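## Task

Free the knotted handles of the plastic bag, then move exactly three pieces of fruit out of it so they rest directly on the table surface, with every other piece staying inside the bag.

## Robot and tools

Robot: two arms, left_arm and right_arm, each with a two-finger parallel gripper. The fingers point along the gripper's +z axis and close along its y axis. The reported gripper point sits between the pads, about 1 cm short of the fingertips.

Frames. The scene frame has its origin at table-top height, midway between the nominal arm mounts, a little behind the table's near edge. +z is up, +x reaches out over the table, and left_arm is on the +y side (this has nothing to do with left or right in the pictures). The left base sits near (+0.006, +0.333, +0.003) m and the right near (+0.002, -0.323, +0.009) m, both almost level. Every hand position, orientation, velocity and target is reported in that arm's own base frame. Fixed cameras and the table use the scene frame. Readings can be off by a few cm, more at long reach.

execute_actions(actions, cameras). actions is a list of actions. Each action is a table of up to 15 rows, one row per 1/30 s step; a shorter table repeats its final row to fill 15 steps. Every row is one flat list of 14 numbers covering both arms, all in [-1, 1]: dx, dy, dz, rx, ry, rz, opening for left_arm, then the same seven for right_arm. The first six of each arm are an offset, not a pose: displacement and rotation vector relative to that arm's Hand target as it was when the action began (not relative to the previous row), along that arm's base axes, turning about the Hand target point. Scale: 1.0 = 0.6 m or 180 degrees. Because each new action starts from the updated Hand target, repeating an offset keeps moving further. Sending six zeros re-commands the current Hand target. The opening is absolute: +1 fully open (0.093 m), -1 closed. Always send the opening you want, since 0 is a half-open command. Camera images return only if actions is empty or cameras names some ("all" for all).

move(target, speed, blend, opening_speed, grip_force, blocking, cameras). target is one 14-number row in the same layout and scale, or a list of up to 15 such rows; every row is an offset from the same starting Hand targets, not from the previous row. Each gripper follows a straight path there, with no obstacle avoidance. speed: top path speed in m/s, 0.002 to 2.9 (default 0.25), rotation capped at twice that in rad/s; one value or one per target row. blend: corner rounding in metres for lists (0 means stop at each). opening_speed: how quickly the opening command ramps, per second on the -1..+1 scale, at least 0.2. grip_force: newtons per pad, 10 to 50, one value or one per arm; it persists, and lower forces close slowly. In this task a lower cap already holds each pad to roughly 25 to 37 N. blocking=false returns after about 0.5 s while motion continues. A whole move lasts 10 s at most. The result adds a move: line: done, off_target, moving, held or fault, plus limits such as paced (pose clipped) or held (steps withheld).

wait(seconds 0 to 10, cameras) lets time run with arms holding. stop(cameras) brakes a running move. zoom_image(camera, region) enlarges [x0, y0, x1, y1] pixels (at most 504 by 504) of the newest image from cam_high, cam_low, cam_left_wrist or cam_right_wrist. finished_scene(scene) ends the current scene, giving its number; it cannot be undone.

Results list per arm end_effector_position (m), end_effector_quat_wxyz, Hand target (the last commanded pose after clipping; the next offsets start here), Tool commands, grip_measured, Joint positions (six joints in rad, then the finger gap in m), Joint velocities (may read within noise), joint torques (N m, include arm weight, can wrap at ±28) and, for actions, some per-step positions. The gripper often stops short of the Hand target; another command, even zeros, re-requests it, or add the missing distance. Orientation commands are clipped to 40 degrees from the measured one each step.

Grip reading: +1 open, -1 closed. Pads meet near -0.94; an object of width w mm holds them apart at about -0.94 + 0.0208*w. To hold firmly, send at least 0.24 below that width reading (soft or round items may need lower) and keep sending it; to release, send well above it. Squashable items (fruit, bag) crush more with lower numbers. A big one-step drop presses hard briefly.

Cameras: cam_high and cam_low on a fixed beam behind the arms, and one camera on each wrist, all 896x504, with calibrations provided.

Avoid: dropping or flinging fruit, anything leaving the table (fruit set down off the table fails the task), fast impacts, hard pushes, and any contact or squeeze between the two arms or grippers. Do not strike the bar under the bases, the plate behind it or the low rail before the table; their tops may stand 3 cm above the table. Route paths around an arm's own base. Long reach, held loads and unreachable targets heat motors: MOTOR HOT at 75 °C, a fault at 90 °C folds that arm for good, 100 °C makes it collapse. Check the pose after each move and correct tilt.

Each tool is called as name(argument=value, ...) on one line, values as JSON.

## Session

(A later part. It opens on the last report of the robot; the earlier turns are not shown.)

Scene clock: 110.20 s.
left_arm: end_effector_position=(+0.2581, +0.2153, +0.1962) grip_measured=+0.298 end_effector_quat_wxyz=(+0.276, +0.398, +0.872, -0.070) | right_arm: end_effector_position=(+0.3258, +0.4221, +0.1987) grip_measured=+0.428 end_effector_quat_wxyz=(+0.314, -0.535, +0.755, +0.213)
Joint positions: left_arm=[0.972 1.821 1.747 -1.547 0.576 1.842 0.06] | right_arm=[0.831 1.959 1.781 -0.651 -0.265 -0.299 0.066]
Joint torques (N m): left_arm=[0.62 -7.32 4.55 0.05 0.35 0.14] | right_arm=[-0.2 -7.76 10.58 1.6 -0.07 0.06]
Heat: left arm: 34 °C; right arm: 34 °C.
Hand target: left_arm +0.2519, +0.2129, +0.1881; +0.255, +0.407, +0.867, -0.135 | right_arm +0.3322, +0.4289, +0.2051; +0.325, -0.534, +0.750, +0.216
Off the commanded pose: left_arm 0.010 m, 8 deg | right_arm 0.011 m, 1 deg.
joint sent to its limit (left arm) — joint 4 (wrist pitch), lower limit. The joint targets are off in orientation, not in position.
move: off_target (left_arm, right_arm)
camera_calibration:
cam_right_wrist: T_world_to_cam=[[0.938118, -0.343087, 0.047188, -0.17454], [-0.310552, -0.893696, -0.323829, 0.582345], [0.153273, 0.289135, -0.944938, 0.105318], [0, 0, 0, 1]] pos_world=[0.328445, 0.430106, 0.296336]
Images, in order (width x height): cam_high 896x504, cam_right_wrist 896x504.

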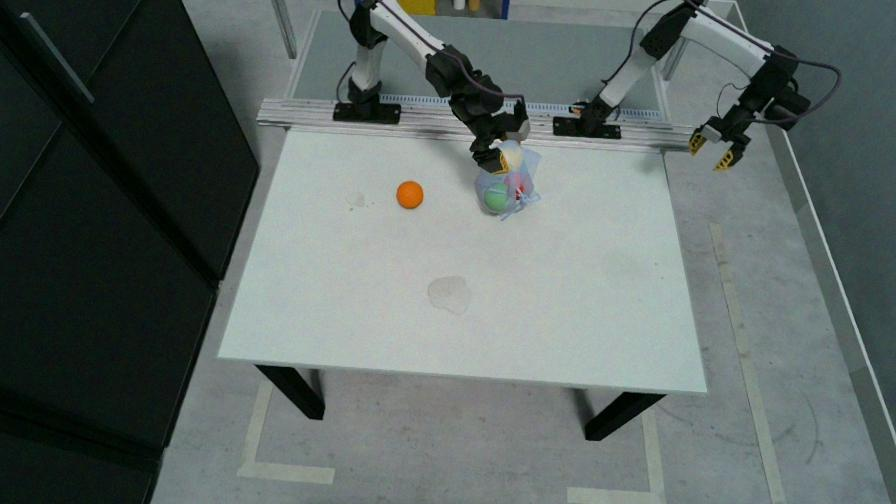

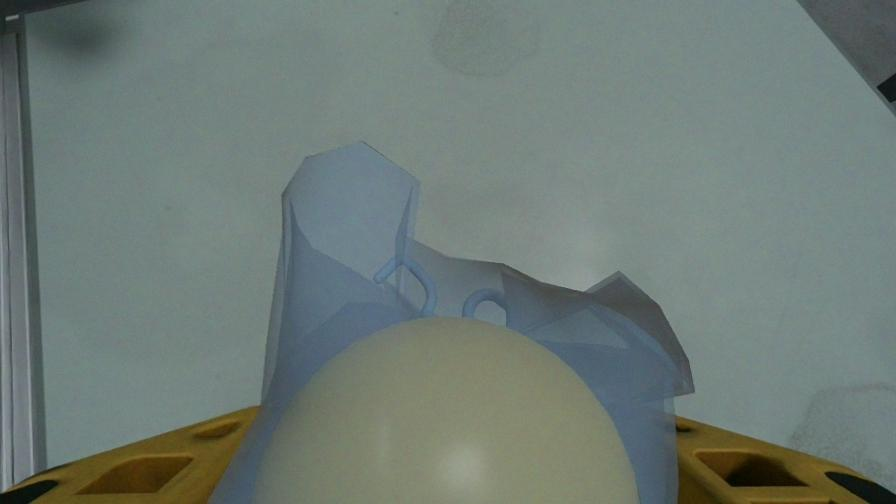

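move(target=[[0,0,0,0,0,0,0.3, 0.06, 0.0, -0.15, 0, 0, 0, -0.1],[0,0,0,0,0,0,0.3, 0.1, 0.03, -0.2, 0, 0, 0, -0.1]], cameras=["cam_high","cam_right_wrist"], speed=0.08, blend=0.02)

zoom_image(camera="cam_high", region=[440, 140, 600, 250])

Scene clock: 113.13 s.
left_arm: end_effector_position=(+0.2581, +0.2153, +0.1962) grip_measured=+0.298 end_effector_quat_wxyz=(+0.276, +0.398, +0.872, -0.070) | right_arm: end_effector_position=(+0.3857, +0.4373, +0.0834) grip_measured=+0.428 end_effector_quat_wxyz=(+0.312, -0.530, +0.760, +0.208)
Joint positions: left_arm=[0.972 1.821 1.747 -1.547 0.576 1.842 0.06] | right_arm=[0.763 2.229 1.738 -0.359 -0.297 -0.341 0.066]
Joint torques (N m): left_arm=[0.66 -7.32 4.56 0.03 0.33 0.12] | right_arm=[-0.24 -8.79 9.91 1.77 -0.21 -0.03]
Heat: left arm: 34 °C; right arm: 35 °C.
Hand target: left_arm +0.2519, +0.2129, +0.1881; +0.255, +0.407, +0.867, -0.135 | right_arm +0.3921, +0.4468, +0.0849; +0.324, -0.534, +0.751, +0.216
Off the commanded pose: left_arm 0.010 m, 8 deg | right_arm 0.012 m, 2 deg.
joint sent to its limit (left arm) — joint 4 (wrist pitch), lower limit. The joint targets are off in orientation, not in position.
move: off_target (left_arm, right_arm)
camera_calibration:
cam_right_wrist: T_world_to_cam=[[0.932653, -0.357626, 0.0475662, -0.21166], [-0.325645, -0.891237, -0.315676, 0.581206], [0.155287, 0.278926, -0.947674, -0.0132967], [0, 0, 0, 1]] pos_world=[0.388737, 0.446006, 0.180939]
Images, in order (width x height): cam_high 896x504, cam_right_wrist 896x504.

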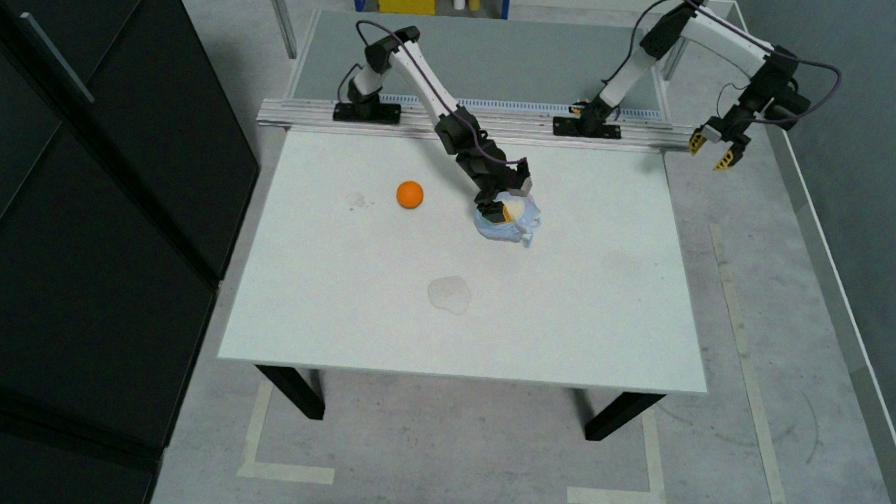

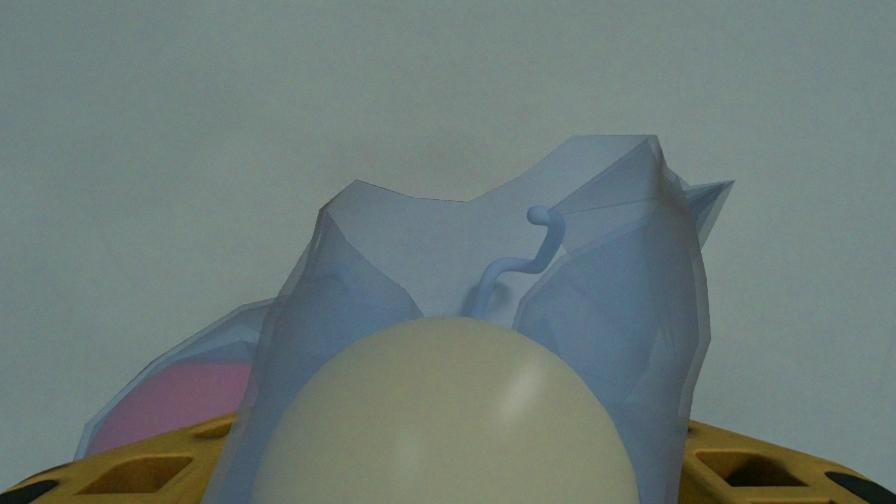

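Scaled by 3.150 from the camera's 896x504 image, which has a finer 1280x720 frame.

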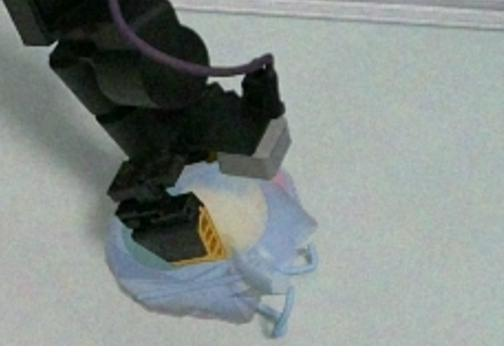

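move(target=[0,0,0,0,0,0,0.3, -0.06, -0.24, 0.14, 0, 0, 0, -0.1], cameras=["cam_high","cam_right_wrist"], speed=0.12)

zoom_image(camera="cam_high", region=[400, 140, 560, 250])

Scene clock: 115.73 s.
left_arm: end_effector_position=(+0.2581, +0.2153, +0.1962) grip_measured=+0.298 end_effector_quat_wxyz=(+0.276, +0.398, +0.872, -0.070) | right_arm: end_effector_position=(+0.3628, +0.3025, +0.1555) grip_measured=+0.428 end_effector_quat_wxyz=(+0.314, -0.528, +0.761, +0.209)
Joint positions: left_arm=[0.972 1.821 1.747 -1.547 0.576 1.842 0.06] | right_arm=[0.543 1.793 1.408 -0.525 -0.437 -0.518 0.066]
Joint torques (N m): left_arm=[0.62 -7.32 4.49 0.06 0.33 0.12] | right_arm=[-0.01 -11 6.39 1.37 -0.32 -0.05]
Heat: left arm: 34 °C; right arm: 35 °C.
Hand target: left_arm +0.2519, +0.2129, +0.1881; +0.255, +0.407, +0.867, -0.135 | right_arm +0.3561, +0.3028, +0.1690; +0.324, -0.534, +0.751, +0.216
Off the commanded pose: left_arm 0.010 m, 8 deg | right_arm 0.015 m, 2 deg.
joint sent to its limit (left arm) — joint 4 (wrist pitch), lower limit. The joint targets are off in orientation, not in position.
move: off_target (left_arm, right_arm)
camera_calibration:
cam_right_wrist: T_world_to_cam=[[0.93136, -0.361104, 0.0465976, -0.24029], [-0.328598, -0.888759, -0.319578, 0.477323], [0.156815, 0.28233, -0.946414, 0.0944592], [0, 0, 0, 1]] pos_world=[0.365832, 0.310787, 0.253136]
Images, in order (width x height): cam_high 896x504, cam_right_wrist 896x504.

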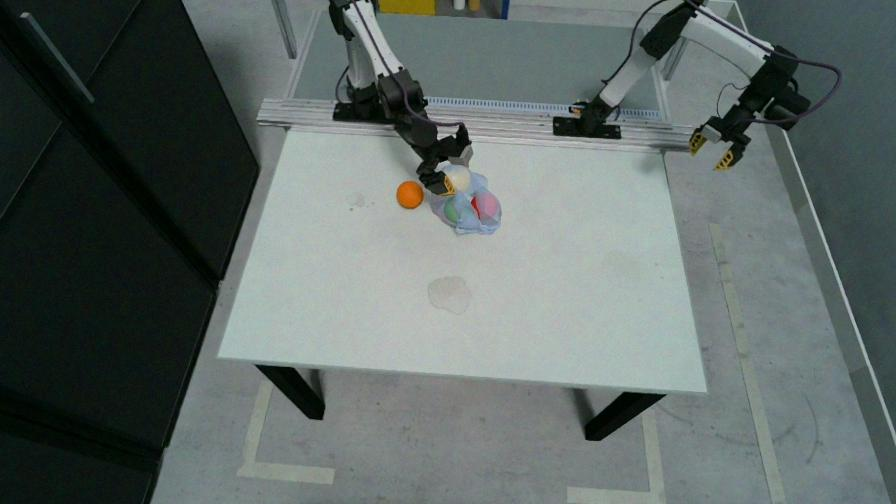

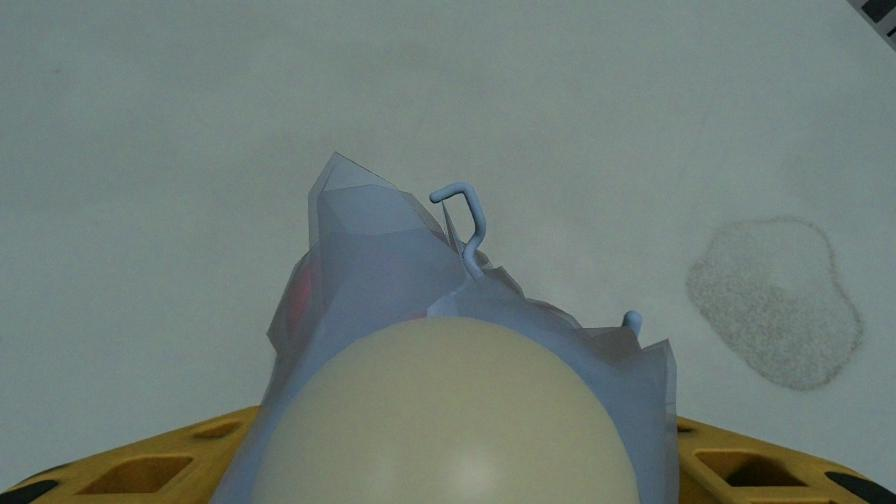

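Scaled by 3.150 from the camera's 896x504 image, which has a finer 1280x720 frame.

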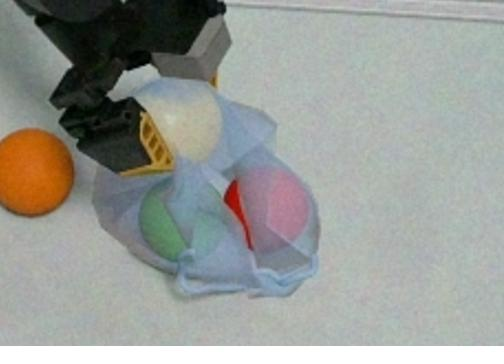

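move(target=[0,0,0,0,0,0,0.3, -0.03, 0.05, 0.12, 0, 0, 0, -0.1], cameras=["cam_high","cam_right_wrist"], speed=0.06)

zoom_image(camera="cam_high", region=[400, 140, 560, 250])

Scene clock: 118.10 s.
left_arm: end_effector_position=(+0.2581, +0.2153, +0.1962) grip_measured=+0.298 end_effector_quat_wxyz=(+0.276, +0.398, +0.872, -0.070) | right_arm: end_effector_position=(+0.3386, +0.3282, +0.2146) grip_measured=+0.428 end_effector_quat_wxyz=(+0.296, -0.534, +0.763, +0.214)
Joint positions: left_arm=[0.972 1.821 1.747 -1.547 0.576 1.842 0.06] | right_arm=[0.631 1.788 1.649 -0.779 -0.397 -0.454 0.066]
Joint torques (N m): left_arm=[0.62 -7.28 4.57 0.04 0.35 0.13] | right_arm=[0.53 -10.29 10.11 1.46 -0.13 0.13]
Heat: left arm: 34 °C; right arm: 35 °C.
Hand target: left_arm +0.2519, +0.2129, +0.1881; +0.255, +0.407, +0.867, -0.135 | right_arm +0.3382, +0.3328, +0.2409; +0.325, -0.534, +0.751, +0.216
Off the commanded pose: left_arm 0.010 m, 8 deg | right_arm 0.027 m, 3 deg.
joint sent to its limit (left arm) — joint 4 (wrist pitch), lower limit. The joint targets are off in orientation, not in position.
move: off_target (left_arm, right_arm)
camera_calibration:
cam_right_wrist: T_world_to_cam=[[0.938477, -0.344526, 0.0237014, -0.214173], [-0.322602, -0.899109, -0.295856, 0.507352], [0.12324, 0.270008, -0.954938, 0.164116], [0, 0, 0, 1]] pos_world=[0.344443, 0.338064, 0.3119]
Images, in order (width x height): cam_high 896x504, cam_right_wrist 896x504.

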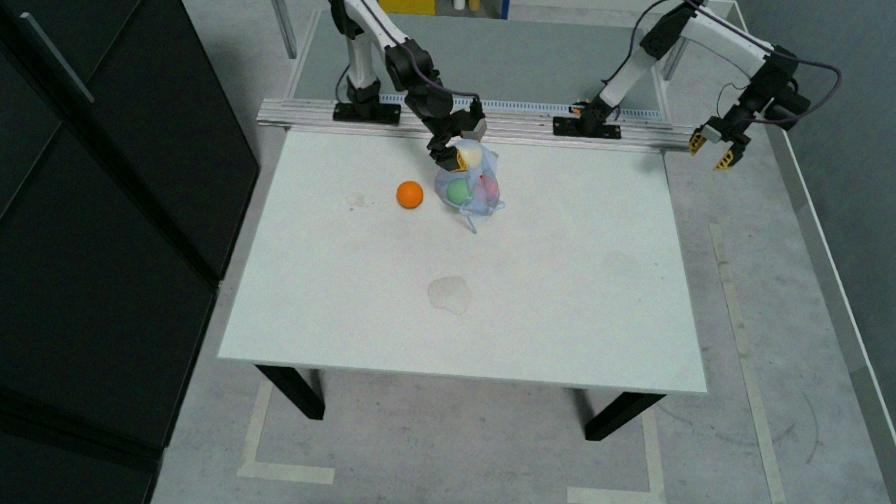

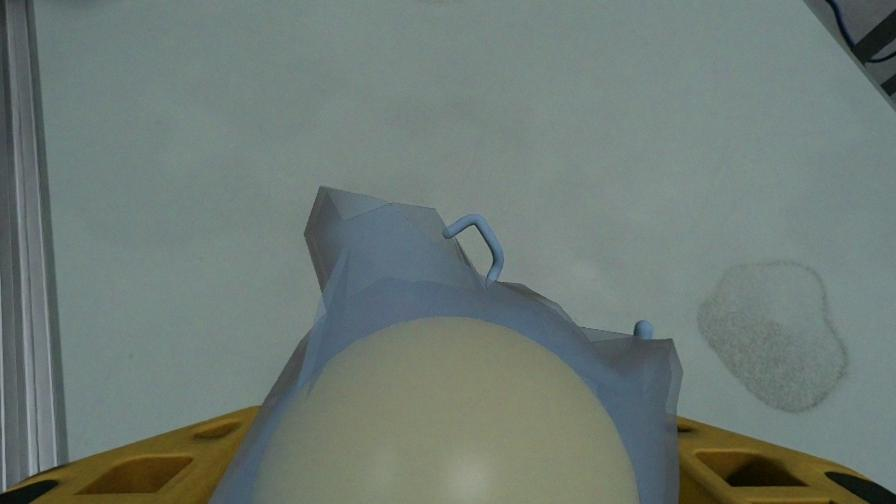

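Scaled by 3.150 from the camera's 896x504 image, which has a finer 1280x720 frame.

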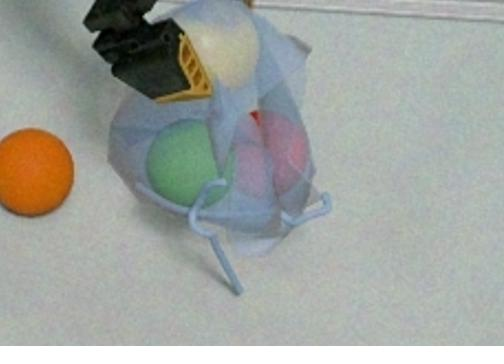

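move(target=[0,0,0,0,0,0,0.3, 0.0, 0.0, 0.08, 0, 0, 0, -0.1], cameras=["cam_high"], speed=0.05)

zoom_image(camera="cam_high", region=[400, 140, 560, 250])

execute_actions(actions=[], cameras=["cam_low"])

Scene clock: 120.40 s.
left_arm: end_effector_position=(+0.2581, +0.2153, +0.1962) grip_measured=+0.298 end_effector_quat_wxyz=(+0.276, +0.398, +0.872, -0.070) | right_arm: end_effector_position=(+0.3354, +0.3256, +0.2837) grip_measured=+0.428 end_effector_quat_wxyz=(+0.317, -0.533, +0.755, +0.214)
Joint positions: left_arm=[0.972 1.821 1.747 -1.547 0.576 1.842 0.06] | right_arm=[0.631 1.798 1.918 -0.993 -0.396 -0.453 0.066]
Joint torques (N m): left_arm=[0.61 -7.34 4.57 0.04 0.34 0.13] | right_arm=[0.54 -6.31 9.61 1.53 -0.09 0.13]
Heat: left arm: 34 °C; right arm: 35 °C.
Hand target: left_arm +0.2519, +0.2129, +0.1881; +0.255, +0.407, +0.867, -0.135 | right_arm +0.3381, +0.3328, +0.2888; +0.324, -0.534, +0.751, +0.216
Off the commanded pose: left_arm 0.010 m, 8 deg | right_arm 0.009 m, 1 deg.
joint sent to its limit (left arm) — joint 4 (wrist pitch), lower limit. The joint targets are off in orientation, not in position.
move: off_target (left_arm)
Images, in order (width x height): cam_high 896x504.

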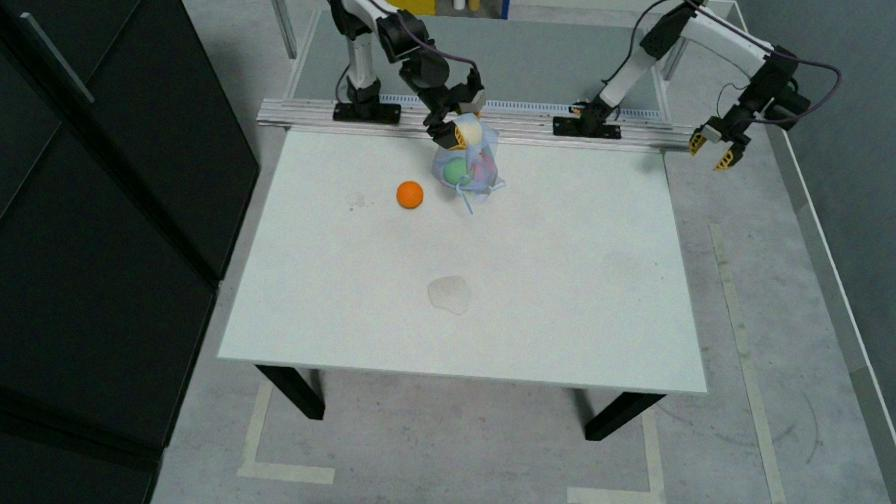

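Scaled by 3.150 from the camera's 896x504 image, which has a finer 1280x720 frame.

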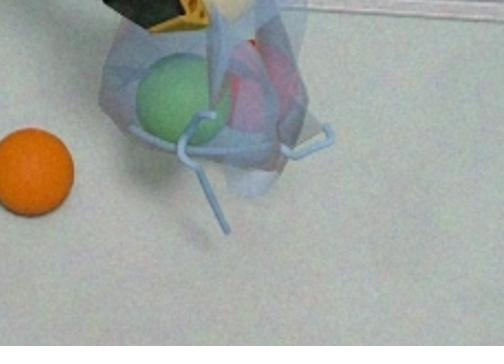

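Scene clock: 120.40 s.
left_arm: end_effector_position=(+0.2581, +0.2153, +0.1962) grip_measured=+0.298 end_effector_quat_wxyz=(+0.276, +0.398, +0.872, -0.070) | right_arm: end_effector_position=(+0.3354, +0.3256, +0.2837) grip_measured=+0.428 end_effector_quat_wxyz=(+0.317, -0.533, +0.755, +0.214)
Joint positions: left_arm=[0.972 1.821 1.747 -1.547 0.576 1.842 0.06] | right_arm=[0.631 1.798 1.918 -0.993 -0.396 -0.453 0.066]
Joint velocities: within noise
Joint torques (N m): left_arm=[0.61 -7.34 4.57 0.04 0.34 0.13] | right_arm=[0.54 -6.31 9.61 1.53 -0.09 0.13]
Heat: left arm: 34 °C; right arm: 35 °C.
Hand target: left_arm +0.2519, +0.2129, +0.1881; +0.255, +0.407, +0.867, -0.135 | right_arm +0.3381, +0.3328, +0.2888; +0.324, -0.534, +0.751, +0.216
Tool commands: left_gripper/opening=+0.3 right_gripper/opening=-0.1
Off the commanded pose: left_arm 0.010 m, 8 deg | right_arm 0.009 m, 1 deg.
Images, in order (width x height): cam_low 896x504.

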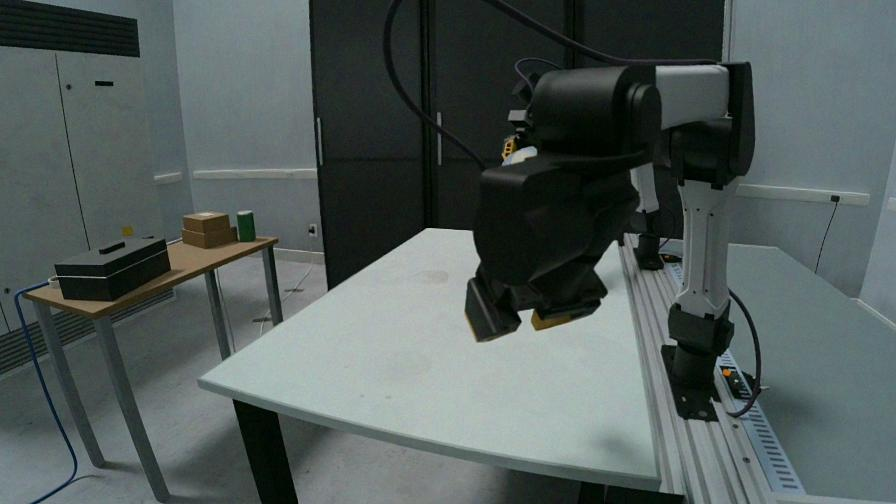

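move(target=[[0,0,0,0,0,0,0.3, 0.2, 0.0, 0.0, 0, 0, 0, -0.1],[0,0,0,0,0,0,0.3, 0.22, 0.0, -0.25, 0, 0, 0, -0.1]], cameras=["cam_high"], speed=0.08, blend=0.02)

zoom_image(camera="cam_high", region=[400, 140, 560, 250])

Scene clock: 125.73 s.
left_arm: end_effector_position=(+0.2581, +0.2153, +0.1962) grip_measured=+0.298 end_effector_quat_wxyz=(+0.276, +0.398, +0.872, -0.070) | right_arm: end_effector_position=(+0.4699, +0.3290, +0.1104) grip_measured=+0.428 end_effector_quat_wxyz=(+0.295, -0.533, +0.764, +0.212)
Joint positions: left_arm=[0.972 1.821 1.747 -1.547 0.576 1.842 0.06] | right_arm=[0.474 2.284 1.977 -0.675 -0.483 -0.595 0.066]
Joint torques (N m): left_arm=[0.59 -7.31 4.57 0.04 0.33 0.13] | right_arm=[-0.08 -15.58 6.39 1.53 -0.33 0.11]
Heat: left arm: 34 °C; right arm: 37 °C.
Hand target: left_arm +0.2519, +0.2129, +0.1881; +0.255, +0.407, +0.867, -0.135 | right_arm +0.4701, +0.3328, +0.1390; +0.324, -0.534, +0.751, +0.216
Off the commanded pose: left_arm 0.010 m, 8 deg | right_arm 0.029 m, 4 deg.
elbow stopped short (right arm): the move would have taken joint 3 (elbow) straighter than the controller allows.
joint sent to its limit (left arm) — joint 4 (wrist pitch), lower limit. The joint targets are off in orientation, not in position.
move: off_target (left_arm, right_arm)
Images, in order (width x height): cam_high 896x504.

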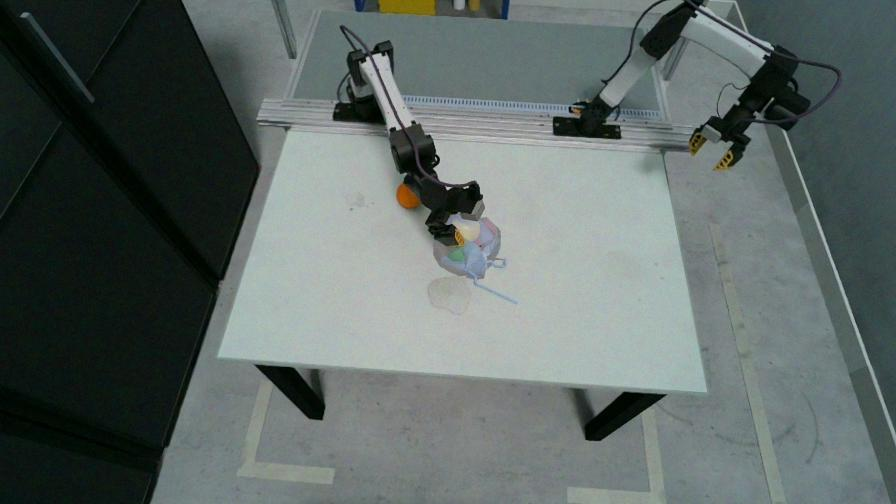

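Scaled by 3.150 from the camera's 896x504 image, which has a finer 1280x720 frame.

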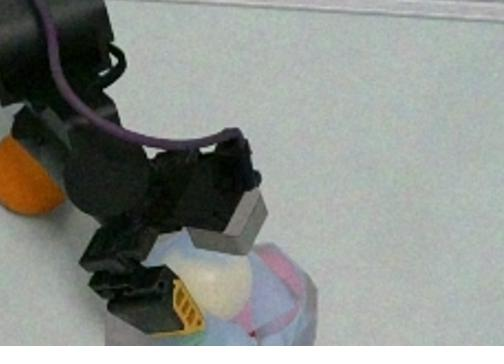

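move(target=[0,0,0,0,0,0,0.3, -0.18, 0.12, 0.03, 0, 0, 0, -0.1], cameras=["cam_high","cam_right_wrist"], speed=0.15)

zoom_image(camera="cam_high", region=[420, 160, 580, 270])

Scene clock: 127.70 s.
left_arm: end_effector_position=(+0.2581, +0.2153, +0.1962) grip_measured=+0.298 end_effector_quat_wxyz=(+0.276, +0.398, +0.872, -0.070) | right_arm: end_effector_position=(+0.3617, +0.4024, +0.1314) grip_measured=+0.428 end_effector_quat_wxyz=(+0.294, -0.537, +0.761, +0.214)
Joint positions: left_arm=[0.972 1.821 1.747 -1.547 0.576 1.842 0.06] | right_arm=[0.736 2.053 1.676 -0.517 -0.335 -0.374 0.066]
Joint torques (N m): left_arm=[0.64 -7.34 4.55 0.04 0.33 0.13] | right_arm=[0.17 -14.06 6.35 1.73 -0.02 0.15]
Heat: left arm: 34 °C; right arm: 38 °C.
Hand target: left_arm +0.2519, +0.2129, +0.1881; +0.255, +0.407, +0.867, -0.135 | right_arm +0.3621, +0.4048, +0.1571; +0.324, -0.534, +0.751, +0.216
Off the commanded pose: left_arm 0.010 m, 8 deg | right_arm 0.026 m, 4 deg.
joint sent to its limit (left arm) — joint 4 (wrist pitch), lower limit. The joint targets are off in orientation, not in position.
move: off_target (left_arm, right_arm)
camera_calibration:
cam_right_wrist: T_world_to_cam=[[0.941218, -0.336944, 0.0240151, -0.212445], [-0.315911, -0.90318, -0.290631, 0.555413], [0.119616, 0.265961, -0.956534, 0.0649011], [0, 0, 0, 1]] pos_world=[0.367655, 0.412794, 0.228602]
Images, in order (width x height): cam_high 896x504, cam_right_wrist 896x504.

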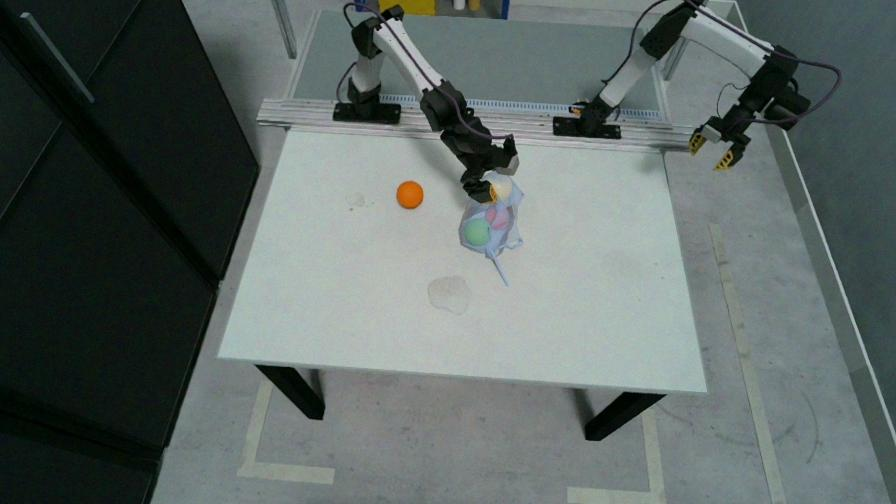

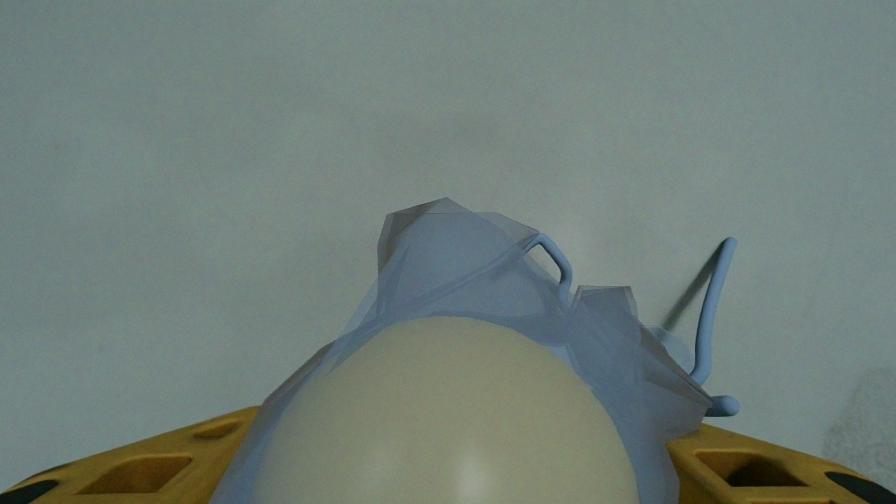

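Scaled by 3.150 from the camera's 896x504 image, which has a finer 1280x720 frame.

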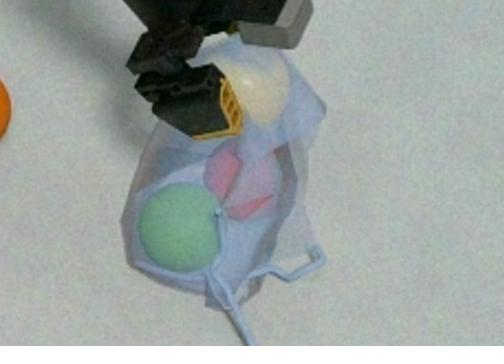

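move(target=[-0.02,-0.15,0.05,0,0,0,0.3, -0.12, 0.0, -0.215, 0, 0, 0, -0.1], cameras=["cam_high","cam_right_wrist","cam_left_wrist","cam_low"], speed=0.1)

zoom_image(camera="cam_high", region=[420, 160, 580, 270])

Scene clock: 130.73 s.
left_arm: end_effector_position=(+0.2448, +0.1316, +0.2155) grip_measured=+0.298 end_effector_quat_wxyz=(+0.270, +0.400, +0.871, -0.089) | right_arm: end_effector_position=(+0.2911, +0.4022, +0.0340) grip_measured=+0.428 end_effector_quat_wxyz=(+0.323, -0.535, +0.750, +0.217)
Joint positions: left_arm=[0.83 1.56 1.533 -1.55 0.576 1.693 0.06] | right_arm=[0.861 1.989 1.112 0.073 -0.249 -0.278 0.066]
Joint torques (N m): left_arm=[-0.51 -7.87 4.46 0.16 0.53 -0.12] | right_arm=[0.38 -7.32 5.57 1.79 0.05 0.14]
Heat: left arm: 34 °C; right arm: 38 °C.
Hand target: left_arm +0.2399, +0.1228, +0.2181; +0.255, +0.407, +0.867, -0.135 | right_arm +0.2901, +0.4048, +0.0279; +0.324, -0.534, +0.751, +0.216
Off the commanded pose: left_arm 0.010 m, 6 deg | right_arm 0.007 m, 0 deg.
joint sent to its limit (left arm) — joint 4 (wrist pitch), lower limit. The joint targets are off in orientation, not in position.
move: off_target (left_arm)
camera_calibration:
cam_left_wrist: T_world_to_cam=[[-0.735965, -0.675979, -0.0375151, 0.276146], [-0.663858, 0.731422, -0.155931, 0.139281], [0.132845, -0.0898549, -0.987055, 0.277025], [0, 0, 0, 1]] pos_world=[0.258896, 0.109688, 0.305516]
cam_right_wrist: T_world_to_cam=[[0.938694, -0.340624, 0.0531873, -0.142424], [-0.303174, -0.889052, -0.343033, 0.497135], [0.164131, 0.305878, -0.937816, -0.0493381], [0, 0, 0, 1]] pos_world=[0.292509, 0.408558, 0.131839]

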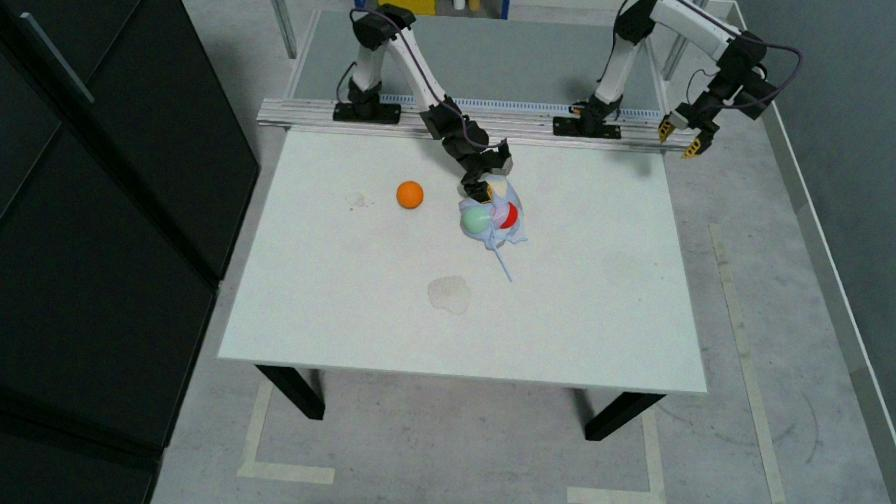

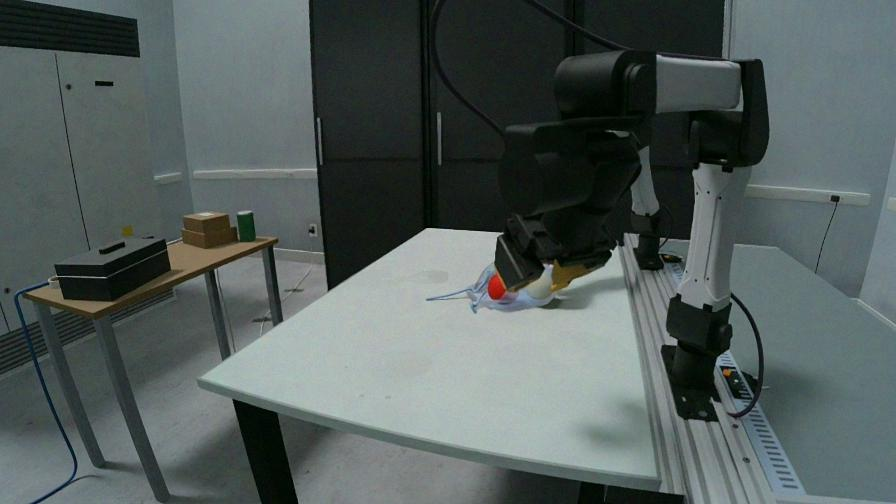

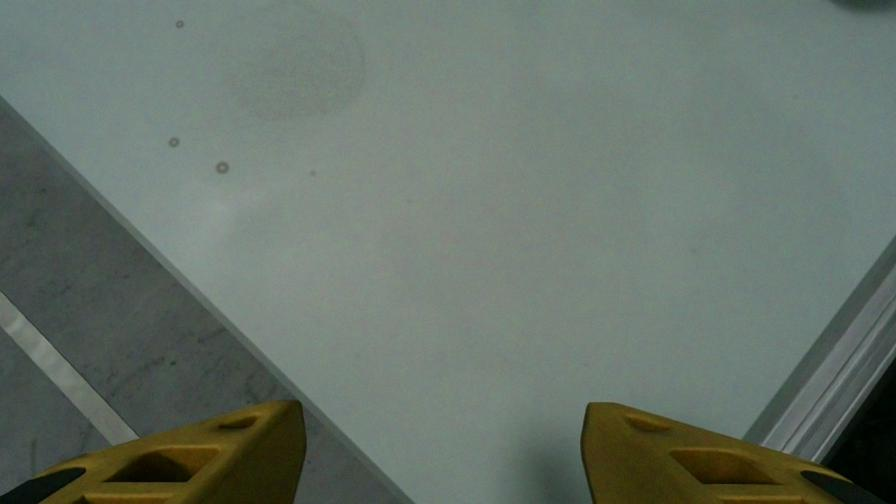

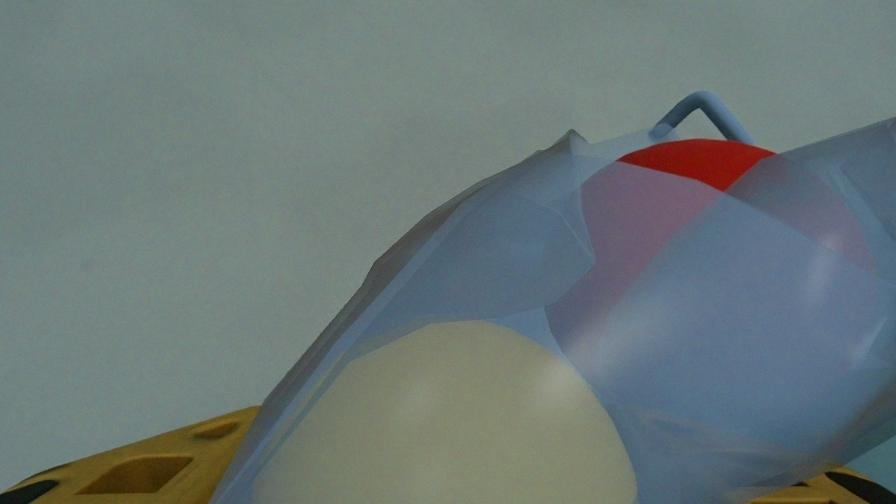

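Scaled by 3.150 from the camera's 896x504 image, which has a finer 1280x720 frame.

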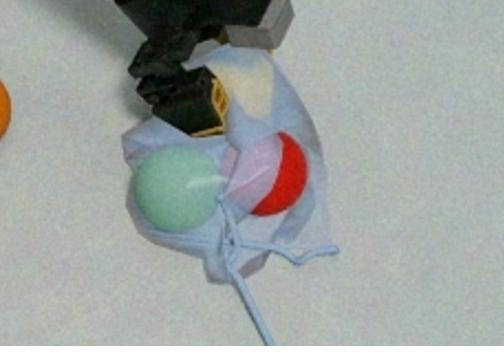

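move(target=[0,0,0,0,0,0,0.3, -0.04, -0.18, 0.03, 0, 0, 0, -0.1], cameras=["cam_high","cam_right_wrist","cam_low"], speed=0.15)

zoom_image(camera="cam_high", region=[390, 150, 550, 260])

Scene clock: 132.87 s.
left_arm: end_effector_position=(+0.2448, +0.1316, +0.2155) grip_measured=+0.298 end_effector_quat_wxyz=(+0.270, +0.400, +0.871, -0.089) | right_arm: end_effector_position=(+0.2705, +0.2968, +0.0382) grip_measured=+0.428 end_effector_quat_wxyz=(+0.321, -0.529, +0.757, +0.209)
Joint positions: left_arm=[0.83 1.56 1.533 -1.55 0.576 1.693 0.06] | right_arm=[0.69 1.69 0.748 0.092 -0.344 -0.398 0.066]
Joint torques (N m): left_arm=[-0.47 -7.8 4.45 0.16 0.52 -0.12] | right_arm=[-0.18 -8.55 5.24 1.38 -0.29 -0.01]
Heat: left arm: 34 °C; right arm: 38 °C.
Hand target: left_arm +0.2399, +0.1228, +0.2181; +0.255, +0.407, +0.866, -0.135 | right_arm +0.2662, +0.2968, +0.0459; +0.324, -0.534, +0.751, +0.216
Off the commanded pose: left_arm 0.010 m, 6 deg | right_arm 0.009 m, 1 deg.
joint sent to its limit (left arm) — joint 4 (wrist pitch), lower limit. The joint targets are off in orientation, not in position.
move: off_target (left_arm)
camera_calibration:
cam_right_wrist: T_world_to_cam=[[0.931466, -0.359514, 0.0558701, -0.151705], [-0.322496, -0.886942, -0.330652, 0.402655], [0.168428, 0.289973, -0.942098, -0.00611966], [0, 0, 0, 1]] pos_world=[0.272193, 0.304366, 0.135849]
Images, in order (width x height): cam_high 896x504, cam_low 896x504, cam_right_wrist 896x504.

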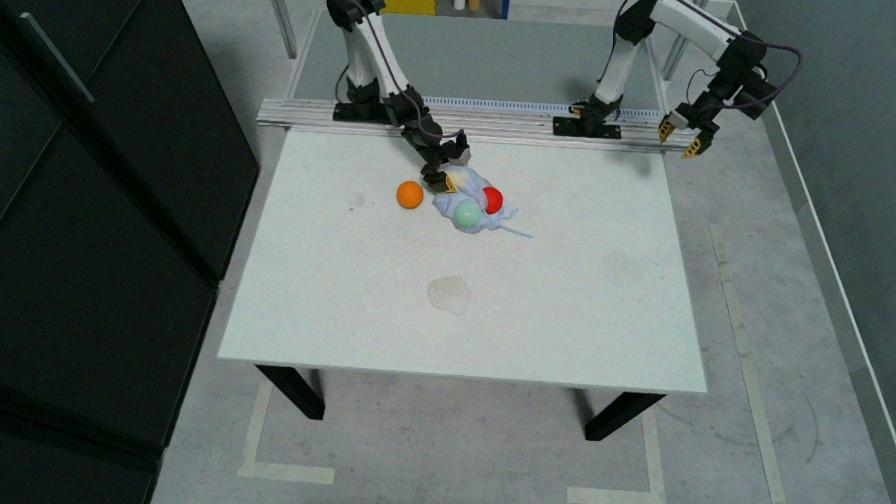

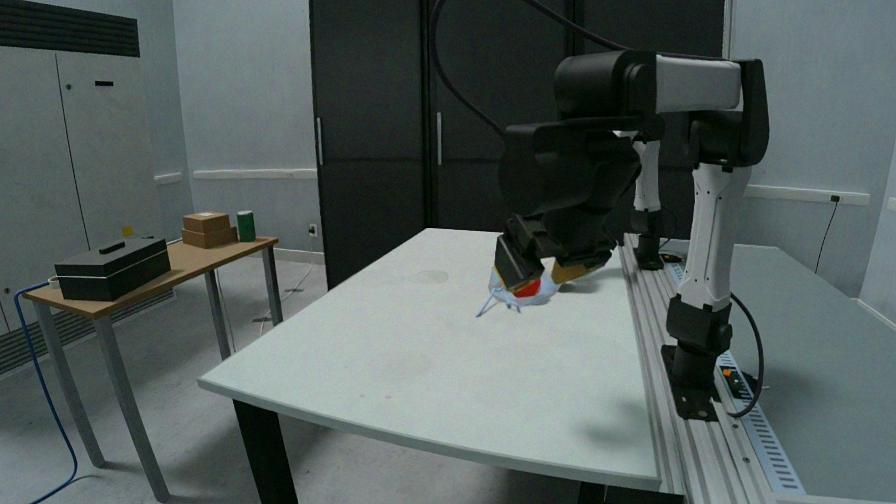

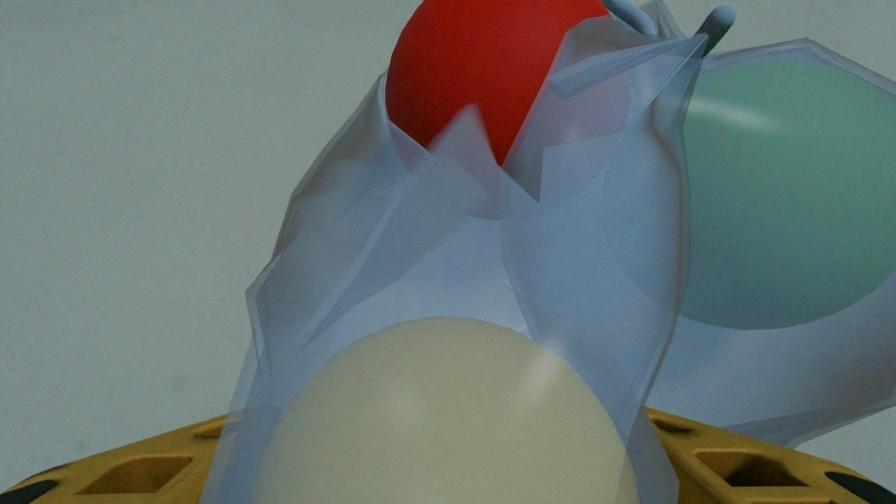

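Scaled by 3.150 from the camera's 896x504 image, which has a finer 1280x720 frame.

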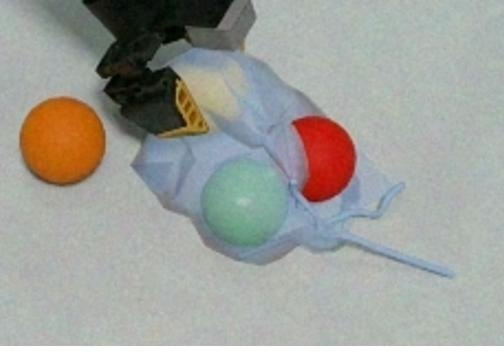

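move(target=[0.058,-0.5,-0.06,0,0,-0.11,1, 0, 0, 0, 0, 0, 0, -0.1], cameras=["cam_high","cam_left_wrist"], speed=0.18)

Scene clock: 136.77 s.
left_arm: end_effector_position=(+0.2680, -0.1740, +0.1782) grip_measured=+1.000 end_effector_quat_wxyz=(+0.220, +0.551, +0.784, -0.183) | right_arm: end_effector_position=(+0.2704, +0.2968, +0.0382) grip_measured=+0.428 end_effector_quat_wxyz=(+0.320, -0.529, +0.757, +0.209)
Joint positions: left_arm=[-0.335 1.421 1.236 -1.031 0.471 0.804 0.093] | right_arm=[0.69 1.69 0.748 0.092 -0.345 -0.399 0.066]
Joint torques (N m): left_arm=[-0.44 -4.81 8.27 1.24 0.25 -0.12] | right_arm=[-0.21 -8.55 5.23 1.39 -0.25 -0.01]
Heat: left arm: 34 °C; right arm: 38 °C.
Hand target: left_arm +0.2747, -0.1771, +0.1821; +0.228, +0.550, +0.784, -0.177 | right_arm +0.2662, +0.2967, +0.0459; +0.324, -0.533, +0.751, +0.216
Off the commanded pose: left_arm 0.008 m, 1 deg | right_arm 0.009 m, 1 deg.
move: done
camera_calibration:
cam_left_wrist: T_world_to_cam=[[-0.937833, -0.34045, 0.0675445, 0.178839], [-0.346998, 0.924052, -0.160376, 0.321748], [-0.00781472, -0.173844, -0.984742, 0.232329], [0, 0, 0, 1]] pos_world=[0.281182, -0.196037, 0.268306]
Images, in order (width x height): cam_high 896x504, cam_left_wrist 896x504.

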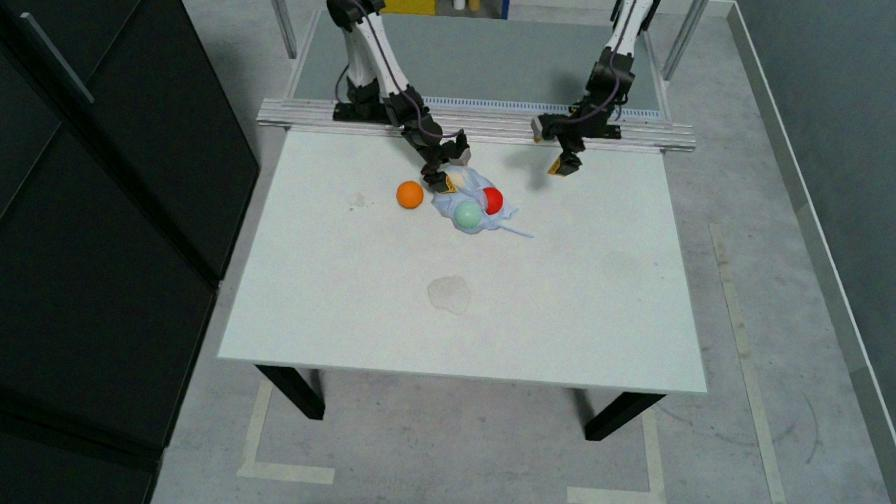

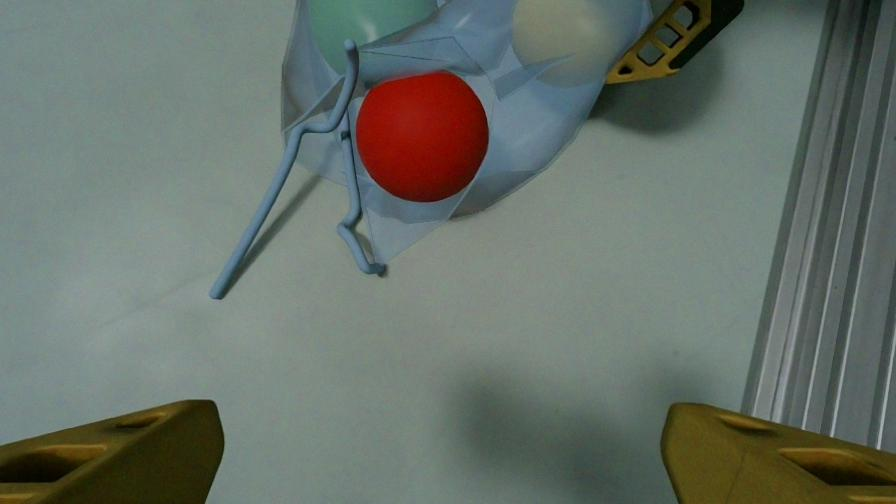

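move(target=[0.068,-0.17,-0.19,0,0,0,1, 0, 0, 0, 0, 0, 0, -0.1], cameras=["cam_high","cam_left_wrist"], speed=0.15)

Scene clock: 139.27 s.
left_arm: end_effector_position=(+0.3152, -0.2760, +0.0731) grip_measured=+1.000 end_effector_quat_wxyz=(+0.230, +0.551, +0.782, -0.180) | right_arm: end_effector_position=(+0.2704, +0.2968, +0.0382) grip_measured=+0.428 end_effector_quat_wxyz=(+0.320, -0.529, +0.757, +0.209)
Joint positions: left_arm=[-0.573 1.779 1.161 -0.478 0.37 0.565 0.093] | right_arm=[0.69 1.69 0.748 0.092 -0.345 -0.399 0.066]
Joint torques (N m): left_arm=[-0.61 -7.61 6.32 1.5 0.19 -0.09] | right_arm=[-0.21 -8.57 5.23 1.39 -0.25 -0.04]
Heat: left arm: 34 °C; right arm: 38 °C.
Hand target: left_arm +0.3157, -0.2791, +0.0682; +0.229, +0.550, +0.784, -0.176 | right_arm +0.2662, +0.2967, +0.0459; +0.324, -0.533, +0.751, +0.216
Off the commanded pose: left_arm 0.006 m, 1 deg | right_arm 0.009 m, 1 deg.
move: done
camera_calibration:
cam_left_wrist: T_world_to_cam=[[-0.938512, -0.341621, 0.0498999, 0.196795], [-0.345002, 0.92257, -0.172738, 0.415472], [0.0129748, -0.179332, -0.983703, 0.103347], [0, 0, 0, 1]] pos_world=[0.326693, -0.297539, 0.163611]
Images, in order (width x height): cam_high 896x504, cam_left_wrist 896x504.

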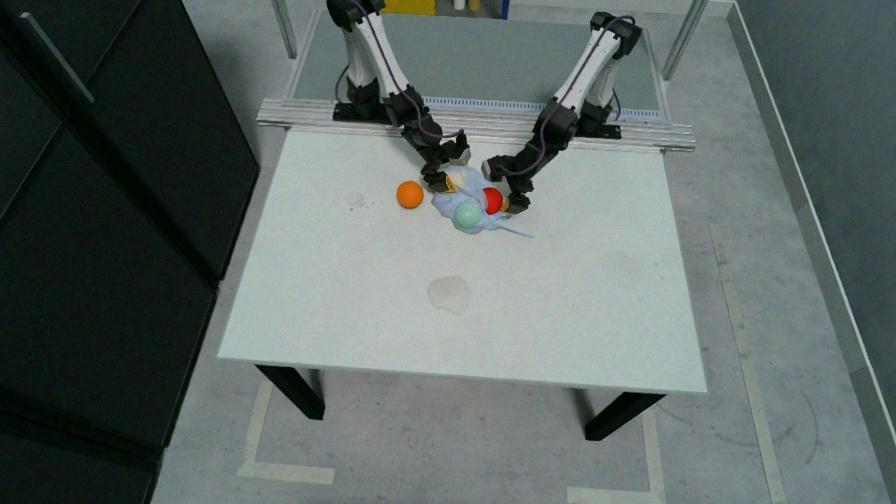

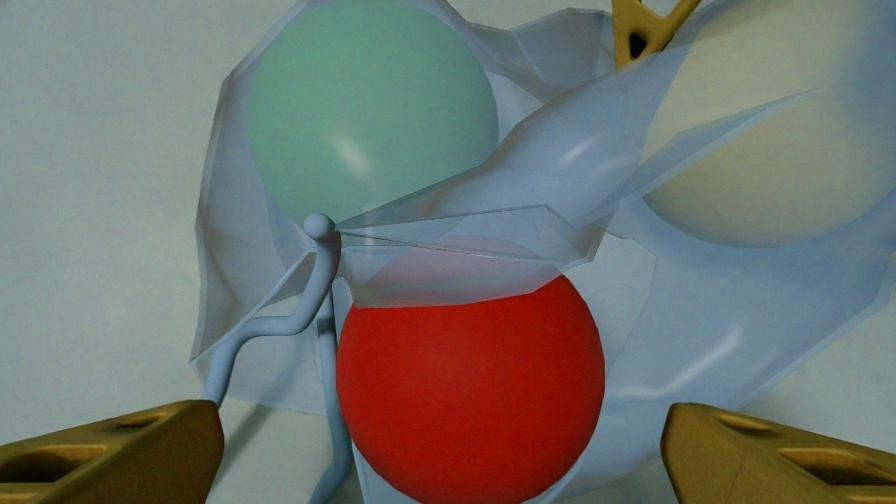

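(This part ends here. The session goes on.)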